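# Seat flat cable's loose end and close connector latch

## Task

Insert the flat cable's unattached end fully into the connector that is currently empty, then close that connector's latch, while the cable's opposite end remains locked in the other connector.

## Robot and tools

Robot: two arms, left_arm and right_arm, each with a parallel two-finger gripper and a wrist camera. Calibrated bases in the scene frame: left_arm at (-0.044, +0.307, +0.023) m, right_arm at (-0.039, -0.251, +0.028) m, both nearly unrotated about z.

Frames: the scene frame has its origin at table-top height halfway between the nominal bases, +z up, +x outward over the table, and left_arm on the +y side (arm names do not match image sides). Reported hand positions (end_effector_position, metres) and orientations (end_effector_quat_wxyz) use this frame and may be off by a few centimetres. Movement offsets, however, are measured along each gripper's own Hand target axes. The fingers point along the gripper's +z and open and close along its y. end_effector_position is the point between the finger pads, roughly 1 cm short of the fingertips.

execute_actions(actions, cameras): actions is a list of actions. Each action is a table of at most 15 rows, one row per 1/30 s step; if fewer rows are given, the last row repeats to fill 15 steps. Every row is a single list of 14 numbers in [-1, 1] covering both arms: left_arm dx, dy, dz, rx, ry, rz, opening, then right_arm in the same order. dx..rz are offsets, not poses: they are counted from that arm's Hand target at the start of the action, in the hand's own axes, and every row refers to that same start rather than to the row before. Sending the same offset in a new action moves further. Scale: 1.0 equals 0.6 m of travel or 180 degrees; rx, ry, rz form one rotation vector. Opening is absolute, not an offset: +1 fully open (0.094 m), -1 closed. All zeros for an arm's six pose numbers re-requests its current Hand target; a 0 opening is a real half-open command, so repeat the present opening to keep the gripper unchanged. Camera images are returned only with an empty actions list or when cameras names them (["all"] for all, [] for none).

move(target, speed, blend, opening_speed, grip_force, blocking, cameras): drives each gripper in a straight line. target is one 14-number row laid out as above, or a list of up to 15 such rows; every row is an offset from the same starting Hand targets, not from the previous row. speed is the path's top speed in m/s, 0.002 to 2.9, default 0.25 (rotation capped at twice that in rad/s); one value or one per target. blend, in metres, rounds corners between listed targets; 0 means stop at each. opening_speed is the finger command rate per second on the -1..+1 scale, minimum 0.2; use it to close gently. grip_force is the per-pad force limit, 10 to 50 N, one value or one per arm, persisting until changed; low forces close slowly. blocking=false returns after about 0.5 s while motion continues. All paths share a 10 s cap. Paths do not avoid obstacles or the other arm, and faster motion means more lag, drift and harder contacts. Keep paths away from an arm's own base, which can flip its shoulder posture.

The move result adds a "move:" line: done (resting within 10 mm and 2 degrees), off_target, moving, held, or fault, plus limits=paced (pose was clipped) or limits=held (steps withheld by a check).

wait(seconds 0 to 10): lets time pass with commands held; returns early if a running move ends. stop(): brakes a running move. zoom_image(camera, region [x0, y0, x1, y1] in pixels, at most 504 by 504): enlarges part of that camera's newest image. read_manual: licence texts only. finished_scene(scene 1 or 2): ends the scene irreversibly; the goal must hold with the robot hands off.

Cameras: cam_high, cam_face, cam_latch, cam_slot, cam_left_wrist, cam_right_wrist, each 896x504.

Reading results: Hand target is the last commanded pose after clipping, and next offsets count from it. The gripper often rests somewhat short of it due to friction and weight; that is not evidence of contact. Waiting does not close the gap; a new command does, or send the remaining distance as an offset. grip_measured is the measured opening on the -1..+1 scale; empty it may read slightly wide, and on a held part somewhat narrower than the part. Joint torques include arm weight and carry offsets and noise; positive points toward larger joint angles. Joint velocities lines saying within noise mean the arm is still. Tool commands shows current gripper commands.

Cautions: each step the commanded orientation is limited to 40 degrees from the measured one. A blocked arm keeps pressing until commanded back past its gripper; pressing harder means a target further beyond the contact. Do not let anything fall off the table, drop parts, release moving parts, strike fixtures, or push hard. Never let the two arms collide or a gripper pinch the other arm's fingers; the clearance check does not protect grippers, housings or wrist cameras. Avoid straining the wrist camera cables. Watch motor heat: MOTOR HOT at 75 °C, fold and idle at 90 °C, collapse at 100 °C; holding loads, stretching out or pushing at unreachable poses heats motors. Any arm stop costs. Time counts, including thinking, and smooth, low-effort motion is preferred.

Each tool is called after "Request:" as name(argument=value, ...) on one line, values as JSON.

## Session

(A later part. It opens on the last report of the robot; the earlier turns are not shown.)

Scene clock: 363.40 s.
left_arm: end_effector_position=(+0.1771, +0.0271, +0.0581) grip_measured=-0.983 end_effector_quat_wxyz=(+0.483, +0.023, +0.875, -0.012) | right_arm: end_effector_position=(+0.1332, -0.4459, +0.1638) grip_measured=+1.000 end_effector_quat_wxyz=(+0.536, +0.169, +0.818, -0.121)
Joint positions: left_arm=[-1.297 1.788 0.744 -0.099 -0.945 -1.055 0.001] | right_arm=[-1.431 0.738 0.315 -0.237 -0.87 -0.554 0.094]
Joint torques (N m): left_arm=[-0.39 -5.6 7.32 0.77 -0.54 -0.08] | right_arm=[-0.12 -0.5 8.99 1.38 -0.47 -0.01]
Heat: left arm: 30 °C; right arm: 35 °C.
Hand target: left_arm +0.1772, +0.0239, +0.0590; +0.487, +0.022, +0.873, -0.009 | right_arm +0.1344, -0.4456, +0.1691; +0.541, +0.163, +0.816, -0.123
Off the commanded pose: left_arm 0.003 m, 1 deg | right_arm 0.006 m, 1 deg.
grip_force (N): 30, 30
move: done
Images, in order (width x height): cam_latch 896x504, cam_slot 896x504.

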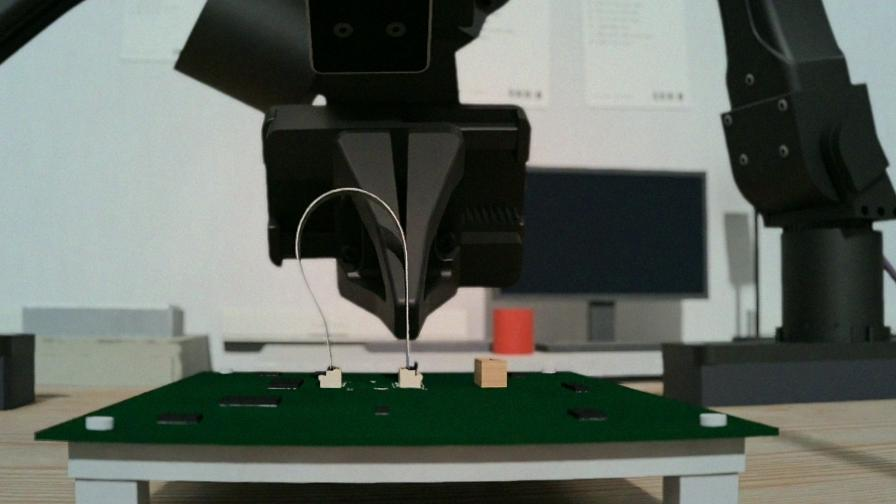

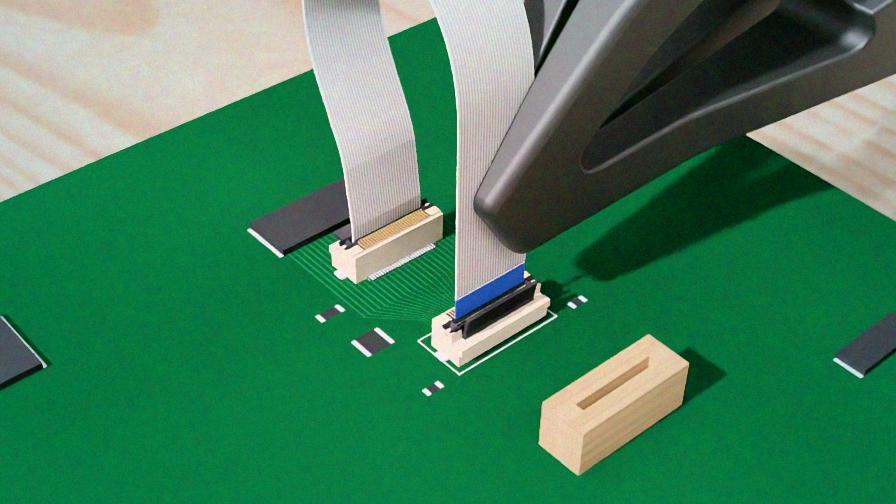

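Request:
move(target=[0.00078, 0.00014, 0.00035, -0.00018, 0.00025, 0.00039, -1, 0, 0, 0, 0, 0, 0, 1], speed=0.05, cameras=["cam_latch", "cam_slot"])

Request:
zoom_image(camera="cam_latch", region=[380, 310, 460, 400])

Request:
zoom_image(camera="cam_slot", region=[435, 290, 485, 340])

Request:
zoom_image(camera="cam_slot", region=[500, 260, 550, 310])

Scene clock: 365.23 s.
left_arm: end_effector_position=(+0.1771, +0.0271, +0.0581) grip_measured=-0.983 end_effector_quat_wxyz=(+0.483, +0.023, +0.875, -0.012) | right_arm: end_effector_position=(+0.1332, -0.4459, +0.1638) grip_measured=+1.000 end_effector_quat_wxyz=(+0.536, +0.169, +0.818, -0.121)
Joint positions: left_arm=[-1.297 1.788 0.744 -0.099 -0.945 -1.055 0.001] | right_arm=[-1.431 0.738 0.315 -0.237 -0.87 -0.554 0.094]
Joint torques (N m): left_arm=[-0.47 -5.49 7.27 0.77 -0.54 -0.09] | right_arm=[-0.09 -0.44 8.9 1.38 -0.48 -0.01]
Heat: left arm: 30 °C; right arm: 35 °C.
Hand target: left_arm +0.1772, +0.0240, +0.0585; +0.487, +0.023, +0.873, -0.009 | right_arm +0.1344, -0.4456, +0.1691; +0.541, +0.163, +0.816, -0.123
Off the commanded pose: left_arm 0.003 m, 1 deg | right_arm 0.006 m, 1 deg.
grip_force (N): 30, 30
move: done
Images, in order (width x height): cam_latch 896x504, cam_slot 896x504.

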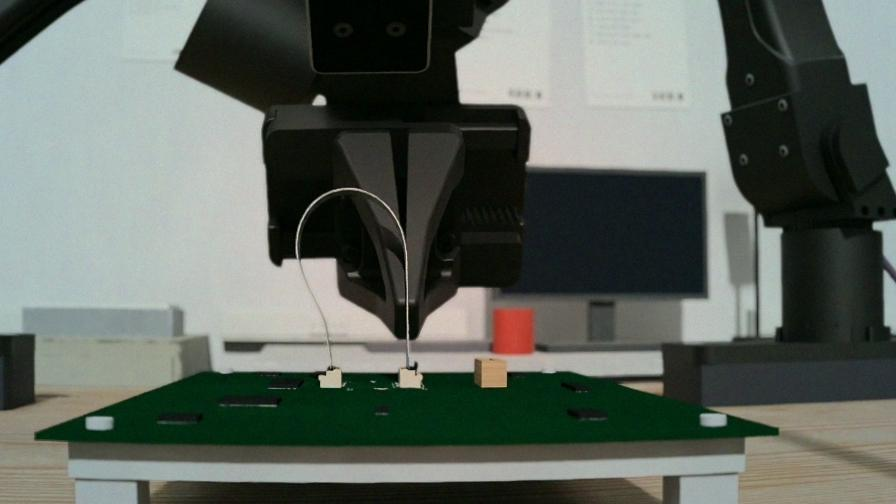

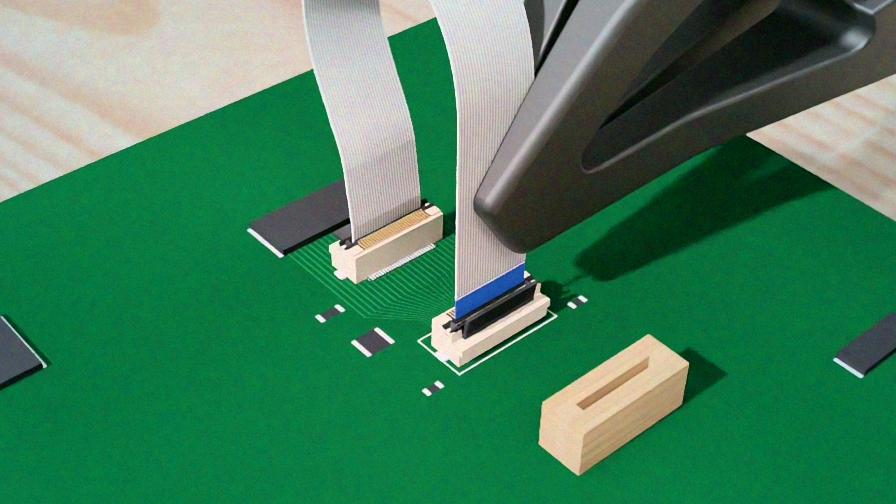

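Scaled by 5.600 from the camera's 896x504 image, which has a finer 1280x720 frame.

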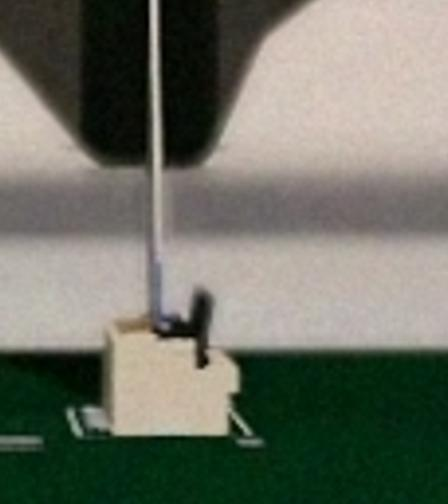

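Scaled by 10.080 from the camera's 896x504 image, which has a finer 1280x720 frame.

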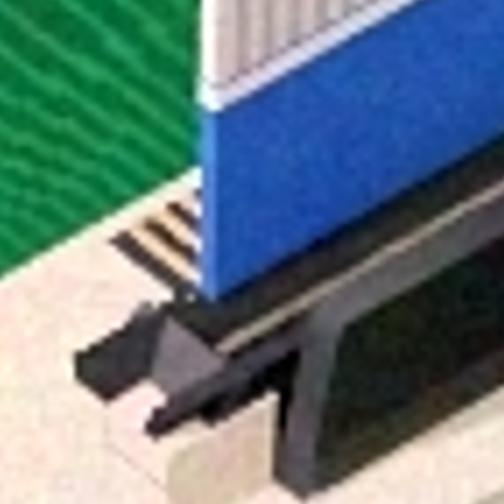

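Scaled by 10.080 from the camera's 896x504 image, which has a finer 1280x720 frame.

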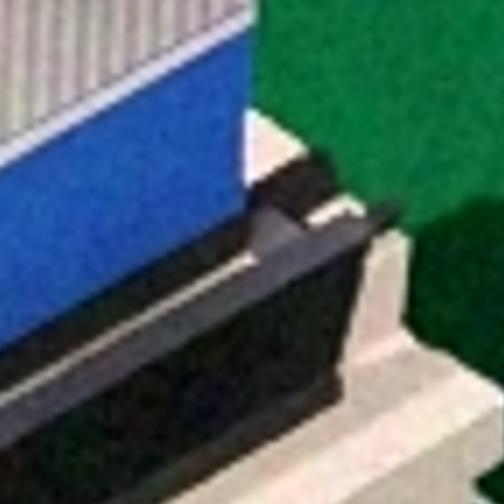

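Request:
move(target=[0.00091, 0.00027, 0.00046, -0.00032, 0.00018, 0.00052, -1, 0, 0, 0, 0, 0, 0, 1], speed=0.05, cameras=["cam_slot"])

Request:
zoom_image(camera="cam_slot", region=[435, 290, 485, 340])

Request:
zoom_image(camera="cam_slot", region=[500, 260, 550, 310])

Scene clock: 366.90 s.
left_arm: end_effector_position=(+0.1771, +0.0271, +0.0581) grip_measured=-0.983 end_effector_quat_wxyz=(+0.483, +0.023, +0.875, -0.012) | right_arm: end_effector_position=(+0.1332, -0.4459, +0.1638) grip_measured=+1.000 end_effector_quat_wxyz=(+0.536, +0.169, +0.818, -0.121)
Joint positions: left_arm=[-1.297 1.788 0.744 -0.099 -0.945 -1.055 0.001] | right_arm=[-1.431 0.738 0.315 -0.237 -0.87 -0.554 0.094]
Joint torques (N m): left_arm=[-0.46 -5.37 7.34 0.78 -0.53 -0.07] | right_arm=[-0.14 -0.51 8.9 1.38 -0.48 -0.01]
Heat: left arm: 30 °C; right arm: 35 °C.
Hand target: left_arm +0.1771, +0.0242, +0.0579; +0.487, +0.023, +0.873, -0.008 | right_arm +0.1344, -0.4456, +0.1691; +0.541, +0.163, +0.816, -0.123
Off the commanded pose: left_arm 0.003 m, 1 deg | right_arm 0.006 m, 1 deg.
grip_force (N): 30, 30
move: done
Images, in order (width x height): cam_slot 896x504.

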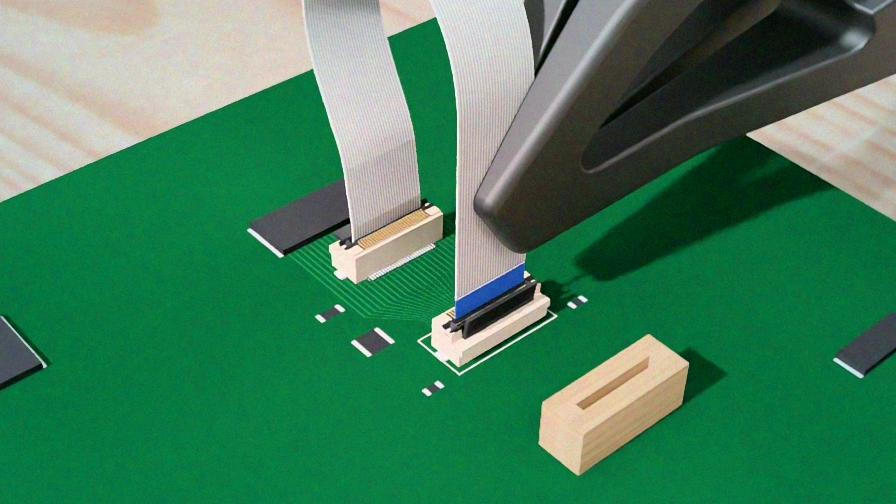

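Scaled by 10.080 from the camera's 896x504 image, which has a finer 1280x720 frame.

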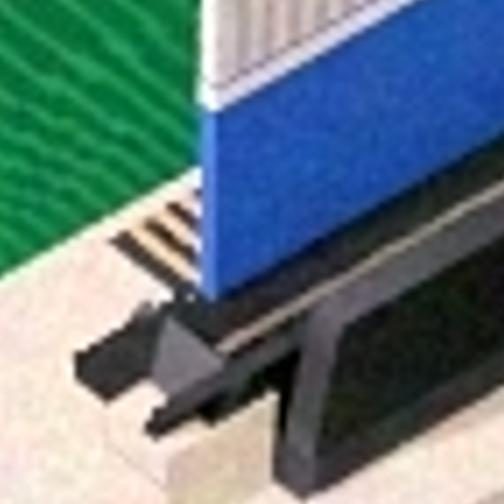

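Scaled by 10.080 from the camera's 896x504 image, which has a finer 1280x720 frame.

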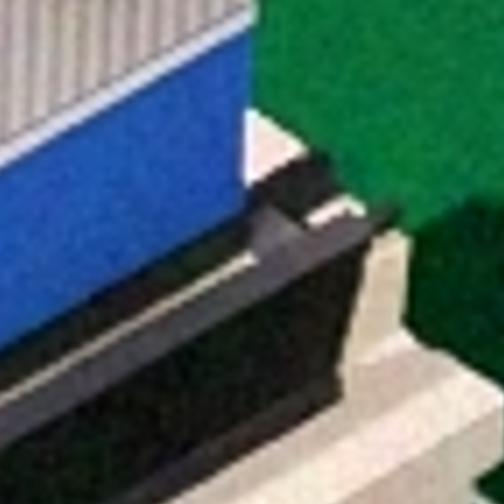

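Request:
move(target=[0.00017, 0.00031, 0, -0.00019, 0.00011, 0.00031, -1, 0, 0, 0, 0, 0, 0, 1], speed=0.05, cameras=["cam_slot"])

Request:
zoom_image(camera="cam_slot", region=[435, 290, 485, 340])

Request:
zoom_image(camera="cam_slot", region=[500, 260, 550, 310])

Scene clock: 369.13 s.
left_arm: end_effector_position=(+0.1771, +0.0271, +0.0581) grip_measured=-0.983 end_effector_quat_wxyz=(+0.483, +0.023, +0.875, -0.012) | right_arm: end_effector_position=(+0.1332, -0.4459, +0.1638) grip_measured=+1.000 end_effector_quat_wxyz=(+0.536, +0.169, +0.818, -0.121)
Joint positions: left_arm=[-1.297 1.788 0.744 -0.099 -0.945 -1.055 0.001] | right_arm=[-1.431 0.738 0.315 -0.237 -0.87 -0.554 0.094]
Joint torques (N m): left_arm=[-0.44 -5.38 7.25 0.75 -0.53 -0.07] | right_arm=[-0.12 -0.49 8.87 1.37 -0.47 0]
Heat: left arm: 30 °C; right arm: 35 °C.
Hand target: left_arm +0.1771, +0.0243, +0.0578; +0.487, +0.024, +0.873, -0.008 | right_arm +0.1344, -0.4456, +0.1691; +0.541, +0.163, +0.816, -0.123
Off the commanded pose: left_arm 0.003 m, 1 deg | right_arm 0.006 m, 1 deg.
grip_force (N): 30, 30
move: done
Images, in order (width x height): cam_slot 896x504.

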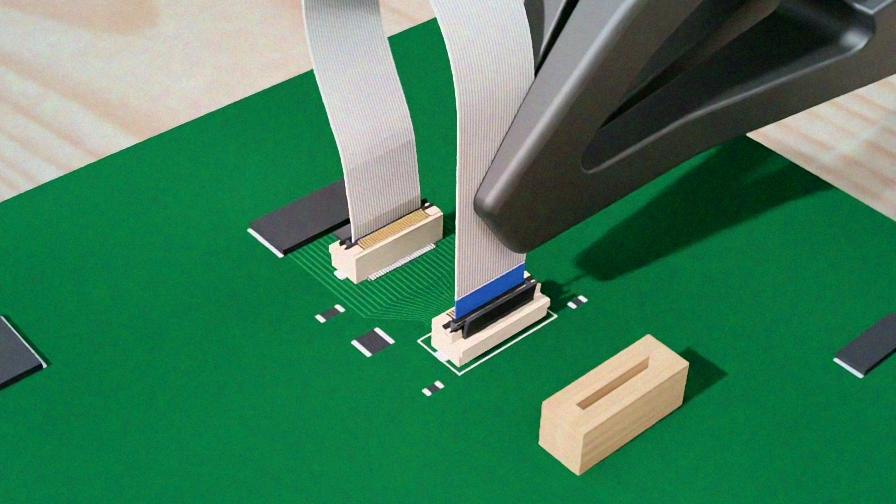

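Scaled by 10.080 from the camera's 896x504 image, which has a finer 1280x720 frame.

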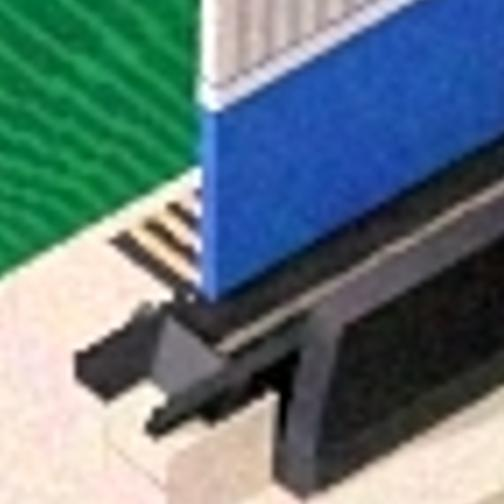

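Scaled by 10.080 from the camera's 896x504 image, which has a finer 1280x720 frame.

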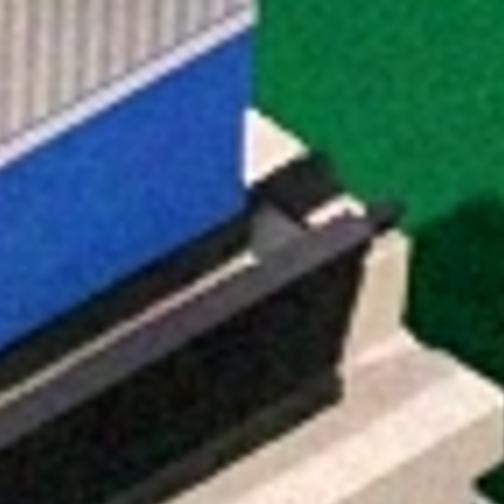

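Request:
move(target=[0.00091, 0.00027, 0.00046, -0.00032, 0.00018, 0.00052, -1, 0, 0, 0, 0, 0, 0, 1], speed=0.05, cameras=["cam_slot"])

Request:
zoom_image(camera="cam_slot", region=[435, 290, 485, 340])

Request:
zoom_image(camera="cam_slot", region=[500, 260, 550, 310])

Scene clock: 370.83 s.
left_arm: end_effector_position=(+0.1774, +0.0277, +0.0579) grip_measured=-0.983 end_effector_quat_wxyz=(+0.485, +0.023, +0.874, -0.010) | right_arm: end_effector_position=(+0.1332, -0.4459, +0.1638) grip_measured=+1.000 end_effector_quat_wxyz=(+0.536, +0.169, +0.818, -0.121)
Joint positions: left_arm=[-1.297 1.79 0.744 -0.099 -0.949 -1.055 0.001] | right_arm=[-1.431 0.738 0.315 -0.237 -0.87 -0.554 0.094]
Joint torques (N m): left_arm=[-0.47 -5.38 7.32 0.75 -0.49 -0.07] | right_arm=[-0.06 -0.49 8.9 1.37 -0.48 -0.01]
Heat: left arm: 30 °C; right arm: 35 °C.
Hand target: left_arm +0.1771, +0.0246, +0.0572; +0.486, +0.024, +0.873, -0.007 | right_arm +0.1344, -0.4456, +0.1691; +0.541, +0.163, +0.816, -0.123
Off the commanded pose: left_arm 0.003 m, 0 deg | right_arm 0.006 m, 1 deg.
grip_force (N): 30, 30
move: done
Images, in order (width x height): cam_slot 896x504.

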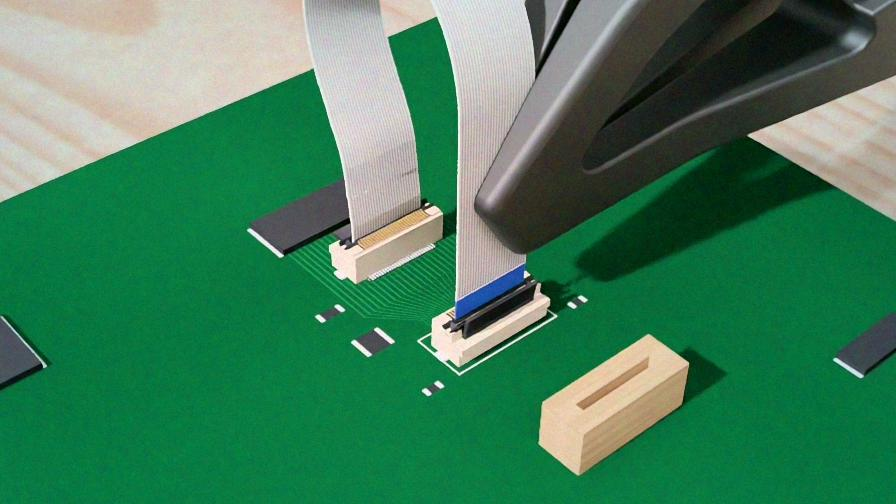

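Scaled by 10.080 from the camera's 896x504 image, which has a finer 1280x720 frame.

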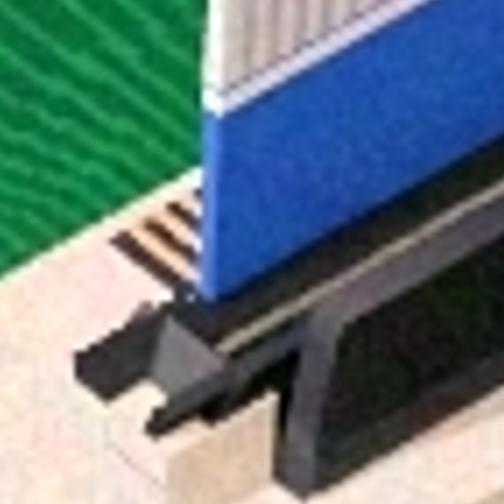

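Scaled by 10.080 from the camera's 896x504 image, which has a finer 1280x720 frame.

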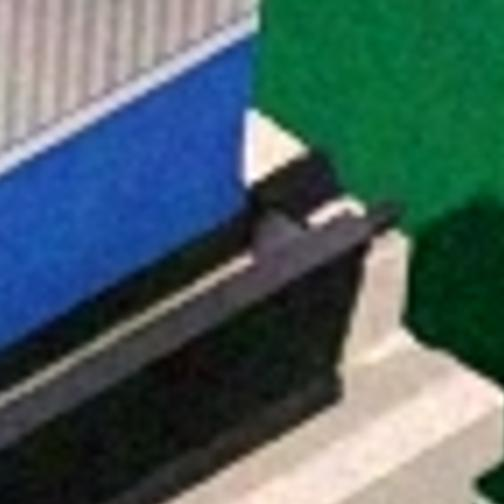

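Request:
move(target=[0.00057, 0.00102, 0, -0.00064, 0.00037, 0.00104, -1, 0, 0, 0, 0, 0, 0, 1], speed=0.05, cameras=["cam_slot"])

Request:
zoom_image(camera="cam_slot", region=[435, 290, 485, 340])

Request:
zoom_image(camera="cam_slot", region=[500, 260, 550, 310])

Scene clock: 374.40 s.
left_arm: end_effector_position=(+0.1774, +0.0277, +0.0579) grip_measured=-0.983 end_effector_quat_wxyz=(+0.485, +0.023, +0.874, -0.010) | right_arm: end_effector_position=(+0.1332, -0.4459, +0.1638) grip_measured=+1.000 end_effector_quat_wxyz=(+0.536, +0.169, +0.818, -0.121)
Joint positions: left_arm=[-1.297 1.79 0.744 -0.099 -0.949 -1.055 0.001] | right_arm=[-1.431 0.738 0.315 -0.237 -0.87 -0.554 0.094]
Joint torques (N m): left_arm=[-0.46 -5.39 7.24 0.71 -0.49 -0.07] | right_arm=[-0.1 -0.42 8.91 1.37 -0.48 -0.02]
Heat: left arm: 30 °C; right arm: 35 °C.
Hand target: left_arm +0.1769, +0.0252, +0.0569; +0.486, +0.025, +0.874, -0.005 | right_arm +0.1344, -0.4456, +0.1691; +0.541, +0.163, +0.816, -0.123
Off the commanded pose: left_arm 0.003 m, 1 deg | right_arm 0.006 m, 1 deg.
grip_force (N): 30, 30
move: done
Images, in order (width x height): cam_slot 896x504.

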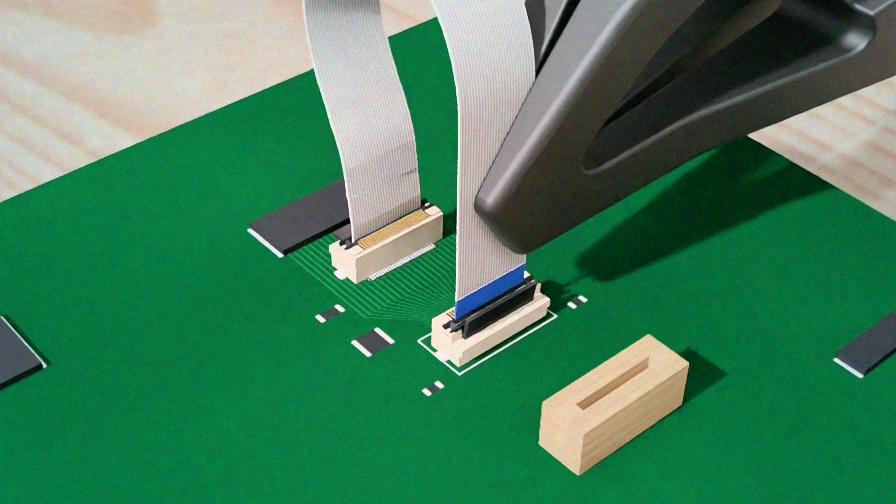

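Scaled by 10.080 from the camera's 896x504 image, which has a finer 1280x720 frame.

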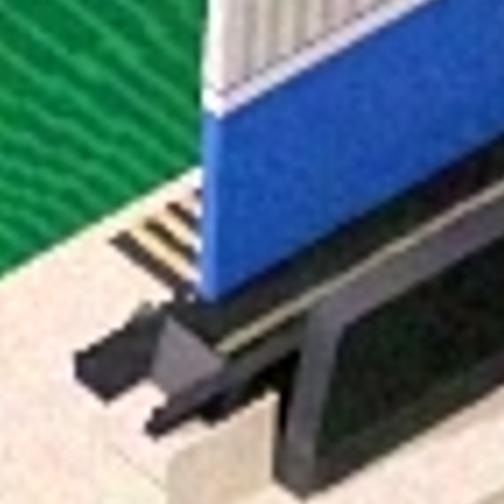

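Scaled by 10.080 from the camera's 896x504 image, which has a finer 1280x720 frame.

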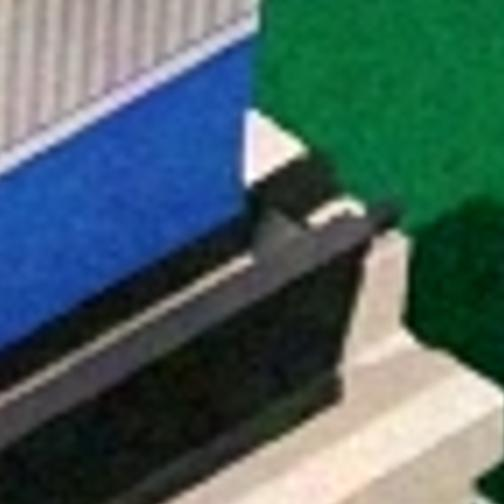

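Request:
move(target=[0.00071, 0.00128, 0, -0.0008, 0.00046, 0.0013, -1, 0, 0, 0, 0, 0, 0, 1], speed=0.05, cameras=["cam_slot"])

Request:
zoom_image(camera="cam_slot", region=[435, 290, 485, 340])

Scene clock: 375.67 s.
left_arm: end_effector_position=(+0.1774, +0.0277, +0.0579) grip_measured=-0.983 end_effector_quat_wxyz=(+0.485, +0.023, +0.874, -0.010) | right_arm: end_effector_position=(+0.1332, -0.4459, +0.1638) grip_measured=+1.000 end_effector_quat_wxyz=(+0.536, +0.169, +0.818, -0.121)
Joint positions: left_arm=[-1.297 1.79 0.744 -0.099 -0.949 -1.055 0.001] | right_arm=[-1.431 0.738 0.315 -0.237 -0.87 -0.554 0.094]
Joint torques (N m): left_arm=[-0.39 -5.38 7.24 0.67 -0.5 -0.07] | right_arm=[-0.12 -0.5 8.91 1.37 -0.48 -0.01]
Heat: left arm: 30 °C; right arm: 35 °C.
Hand target: left_arm +0.1767, +0.0260, +0.0565; +0.485, +0.026, +0.874, -0.003 | right_arm +0.1344, -0.4456, +0.1691; +0.541, +0.163, +0.816, -0.123
Off the commanded pose: left_arm 0.002 m, 1 deg | right_arm 0.006 m, 1 deg.
grip_force (N): 30, 30
move: done
Images, in order (width x height): cam_slot 896x504.

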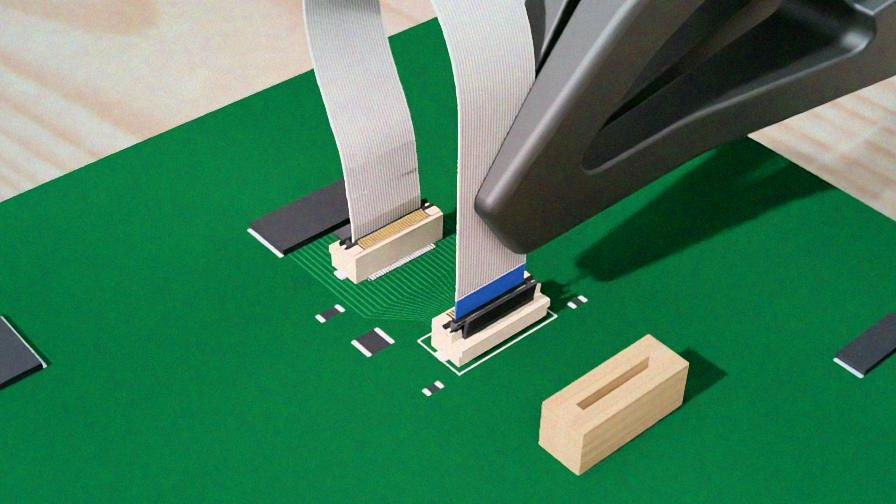

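Scaled by 10.080 from the camera's 896x504 image, which has a finer 1280x720 frame.

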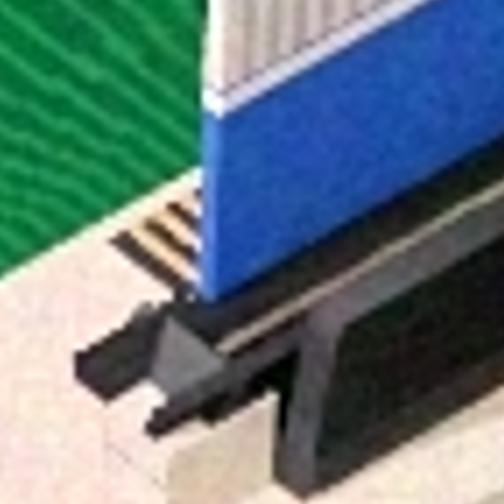

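Request:
move(target=[0.00086, 0.00153, 0, -0.00096, 0.00055, 0.00156, -1, 0, 0, 0, 0, 0, 0, 1], speed=0.05, cameras=["cam_slot"])

Request:
zoom_image(camera="cam_slot", region=[435, 290, 485, 340])

Scene clock: 377.33 s.
left_arm: end_effector_position=(+0.1774, +0.0283, +0.0578) grip_measured=-0.983 end_effector_quat_wxyz=(+0.485, +0.024, +0.874, -0.008) | right_arm: end_effector_position=(+0.1332, -0.4459, +0.1638) grip_measured=+1.000 end_effector_quat_wxyz=(+0.536, +0.169, +0.818, -0.121)
Joint positions: left_arm=[-1.297 1.79 0.744 -0.102 -0.95 -1.055 0.001] | right_arm=[-1.431 0.738 0.315 -0.237 -0.87 -0.554 0.094]
Joint torques (N m): left_arm=[-0.49 -5.38 7.19 0.65 -0.5 -0.09] | right_arm=[-0.12 -0.47 8.94 1.37 -0.46 0]
Heat: left arm: 30 °C; right arm: 35 °C.
Hand target: left_arm +0.1765, +0.0268, +0.0561; +0.485, +0.028, +0.874, +0.000 | right_arm +0.1344, -0.4456, +0.1691; +0.541, +0.163, +0.816, -0.123
Off the commanded pose: left_arm 0.002 m, 1 deg | right_arm 0.006 m, 1 deg.
grip_force (N): 30, 30
move: done
Images, in order (width x height): cam_slot 896x504.

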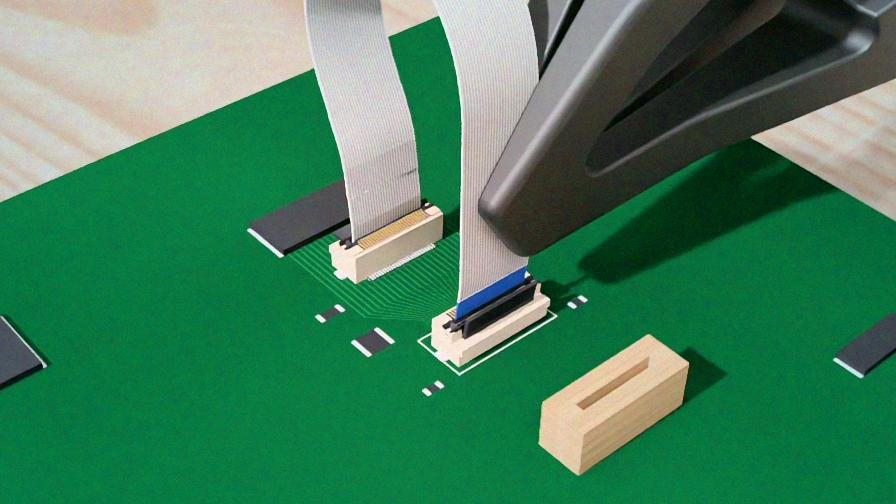

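Scaled by 10.080 from the camera's 896x504 image, which has a finer 1280x720 frame.

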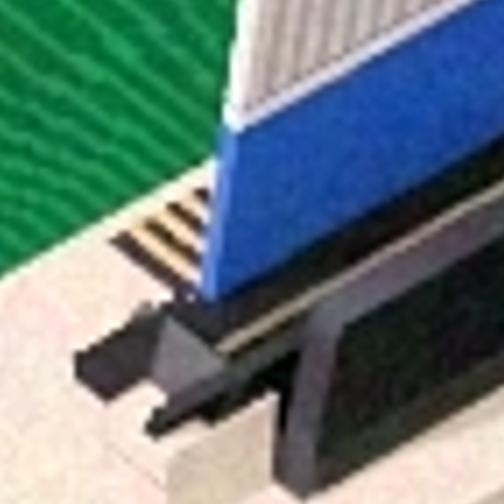

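Request:
zoom_image(camera="cam_slot", region=[320, 190, 450, 290])

Request:
zoom_image(camera="cam_slot", region=[425, 250, 565, 380])

Scaled by 3.877 from the camera's 896x504 image, which has a finer 1280x720 frame.

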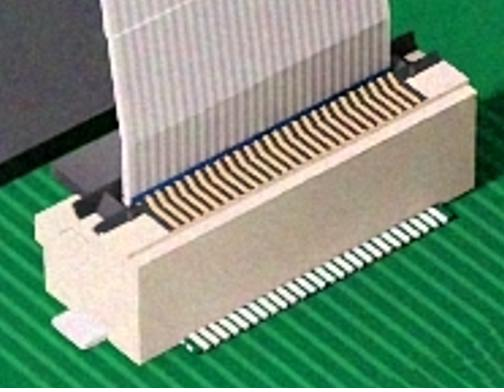

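Scaled by 3.600 from the camera's 896x504 image, which has a finer 1280x720 frame.

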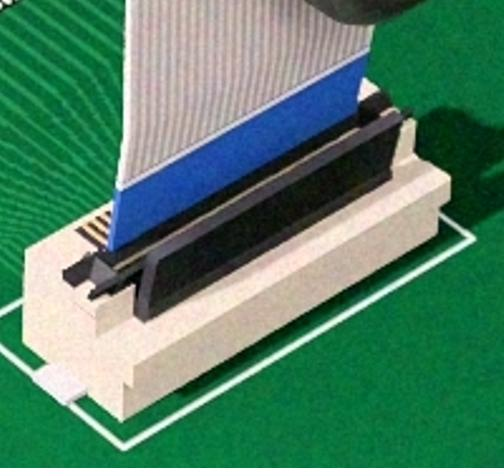

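Request:
move(target=[-0.02813, -0.00745, -0.01465, 0.00987, -0.00569, -0.0161, -1, 0, 0, 0, 0, 0, 0, 1], speed=0.06, cameras=["cam_latch", "cam_slot"])

Request:
zoom_image(camera="cam_latch", region=[380, 310, 460, 400])

Request:
zoom_image(camera="cam_slot", region=[435, 290, 485, 340])

Request:
zoom_image(camera="cam_slot", region=[500, 260, 550, 310])

Scene clock: 388.77 s.
left_arm: end_effector_position=(+0.1768, +0.0289, +0.0591) grip_measured=-0.983 end_effector_quat_wxyz=(+0.483, +0.025, +0.875, -0.008) | right_arm: end_effector_position=(+0.1332, -0.4459, +0.1638) grip_measured=+1.000 end_effector_quat_wxyz=(+0.536, +0.169, +0.818, -0.121)
Joint positions: left_arm=[-1.297 1.782 0.744 -0.113 -0.946 -1.055 0.001] | right_arm=[-1.431 0.738 0.315 -0.237 -0.87 -0.554 0.094]
Joint torques (N m): left_arm=[-0.39 -9.35 7.47 0.77 -0.54 -0.07] | right_arm=[-0.14 -0.49 8.95 1.38 -0.47 -0.01]
Heat: left arm: 30 °C; right arm: 35 °C.
Hand target: left_arm +0.1778, +0.0219, +0.0750; +0.492, +0.013, +0.870, -0.026 | right_arm +0.1344, -0.4456, +0.1691; +0.541, +0.163, +0.816, -0.123
Off the commanded pose: left_arm 0.017 m, 3 deg | right_arm 0.006 m, 1 deg.
grip_force (N): 30, 30
move: off_target (left_arm)
Images, in order (width x height): cam_latch 896x504, cam_slot 896x504.

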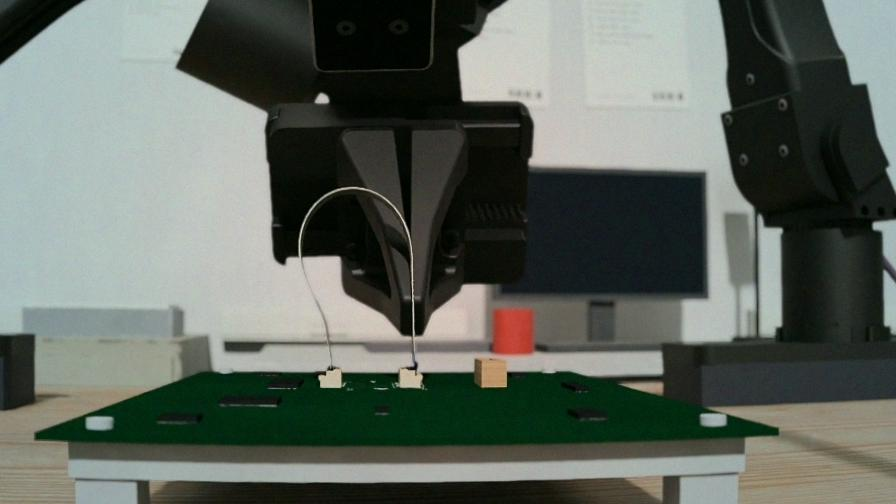

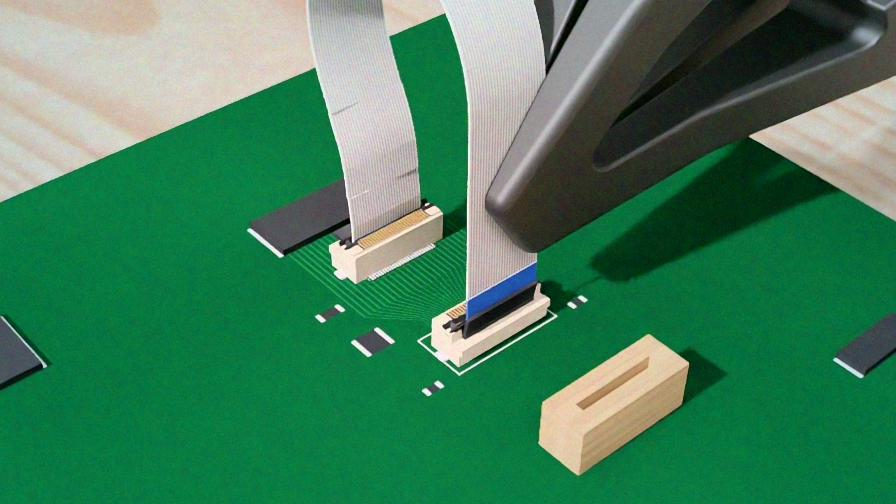

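Scaled by 5.600 from the camera's 896x504 image, which has a finer 1280x720 frame.

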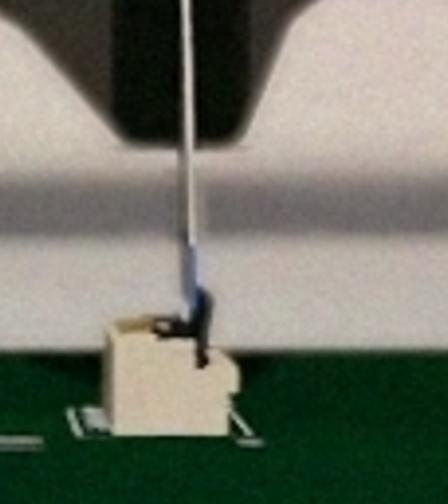

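Scaled by 10.080 from the camera's 896x504 image, which has a finer 1280x720 frame.

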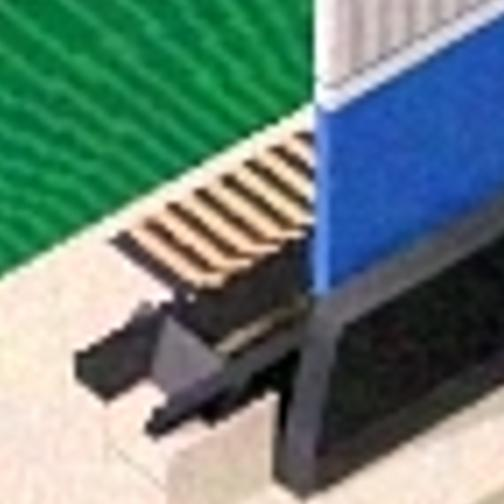

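Scaled by 10.080 from the camera's 896x504 image, which has a finer 1280x720 frame.

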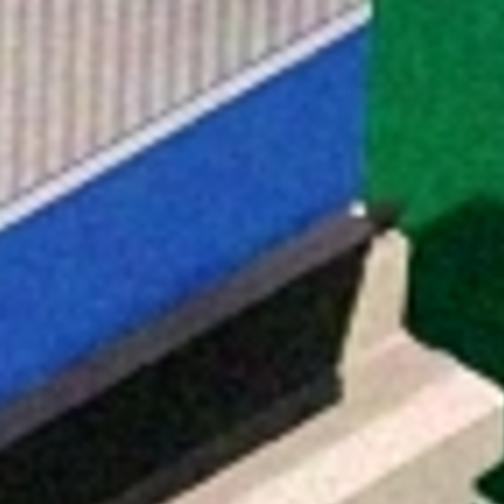

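Request:
move(target=[-0.0077, -0.0104, -0.00106, 0.0068, -0.00391, -0.01109, -1, 0, 0, 0, 0, 0, 0, 1], speed=0.04, cameras=["cam_latch", "cam_slot"])

Request:
zoom_image(camera="cam_latch", region=[380, 310, 460, 400])

Request:
zoom_image(camera="cam_slot", region=[435, 290, 485, 340])

Request:
zoom_image(camera="cam_slot", region=[500, 260, 550, 310])

Scene clock: 392.17 s.
left_arm: end_effector_position=(+0.1772, +0.0268, +0.0614) grip_measured=-0.983 end_effector_quat_wxyz=(+0.484, +0.021, +0.875, -0.015) | right_arm: end_effector_position=(+0.1332, -0.4459, +0.1638) grip_measured=+1.000 end_effector_quat_wxyz=(+0.536, +0.169, +0.818, -0.121)
Joint positions: left_arm=[-1.297 1.776 0.744 -0.102 -0.945 -1.055 0.001] | right_arm=[-1.431 0.738 0.315 -0.237 -0.87 -0.554 0.094]
Joint torques (N m): left_arm=[-0.46 -9.28 7.53 1.07 -0.55 -0.09] | right_arm=[-0.1 -0.49 8.95 1.37 -0.47 -0.01]
Heat: left arm: 30 °C; right arm: 35 °C.
Hand target: left_arm +0.1793, +0.0156, +0.0795; +0.496, +0.003, +0.867, -0.044 | right_arm +0.1344, -0.4456, +0.1691; +0.541, +0.163, +0.816, -0.123
Off the commanded pose: left_arm 0.021 m, 4 deg | right_arm 0.006 m, 1 deg.
grip_force (N): 30, 30
move: off_target (left_arm)
Images, in order (width x height): cam_latch 896x504, cam_slot 896x504.

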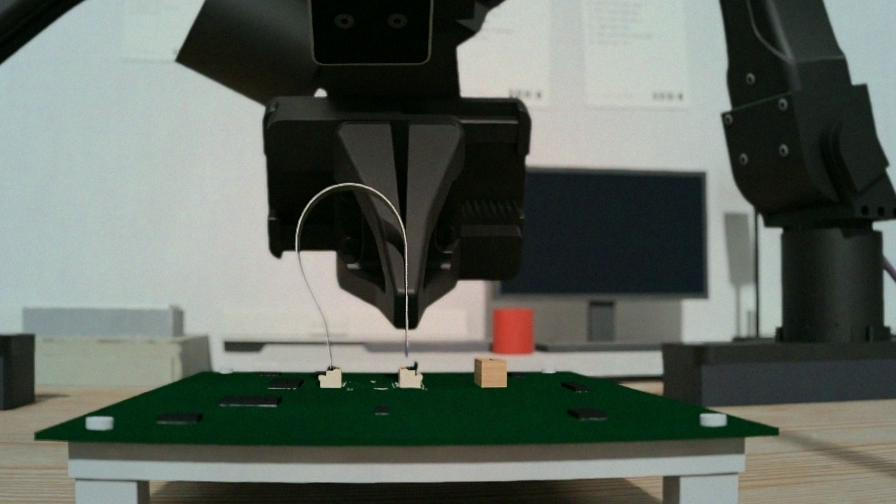

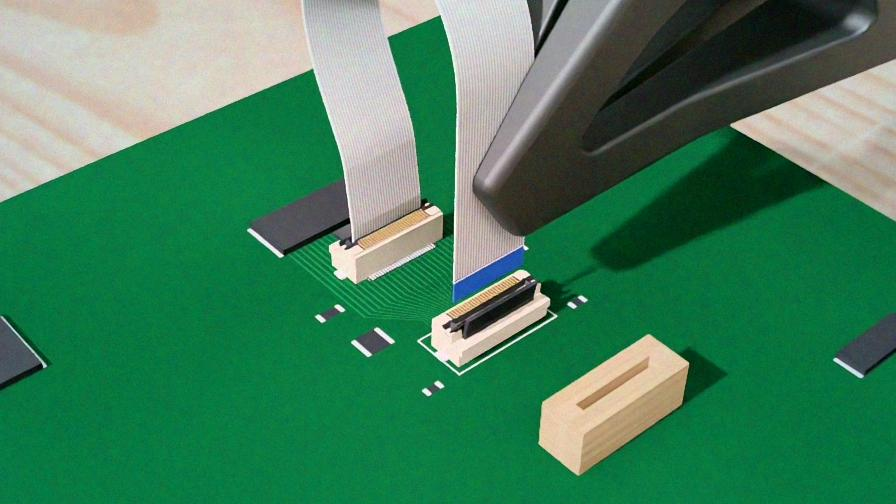

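Scaled by 5.600 from the camera's 896x504 image, which has a finer 1280x720 frame.

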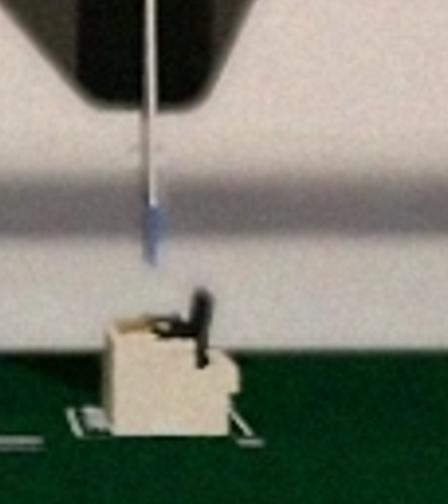

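Scaled by 10.080 from the camera's 896x504 image, which has a finer 1280x720 frame.

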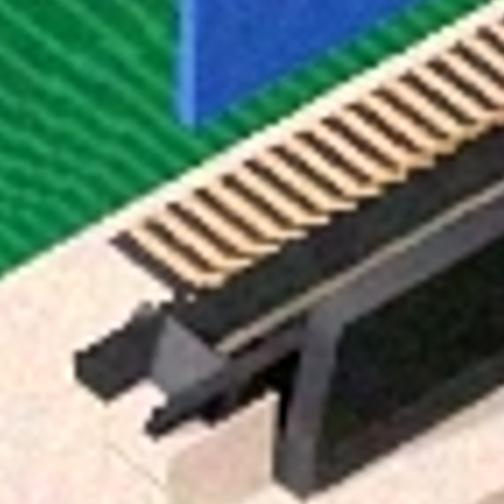

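Scaled by 10.080 from the camera's 896x504 image, which has a finer 1280x720 frame.

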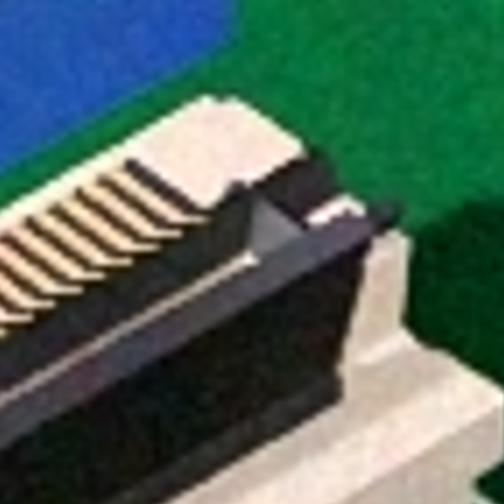

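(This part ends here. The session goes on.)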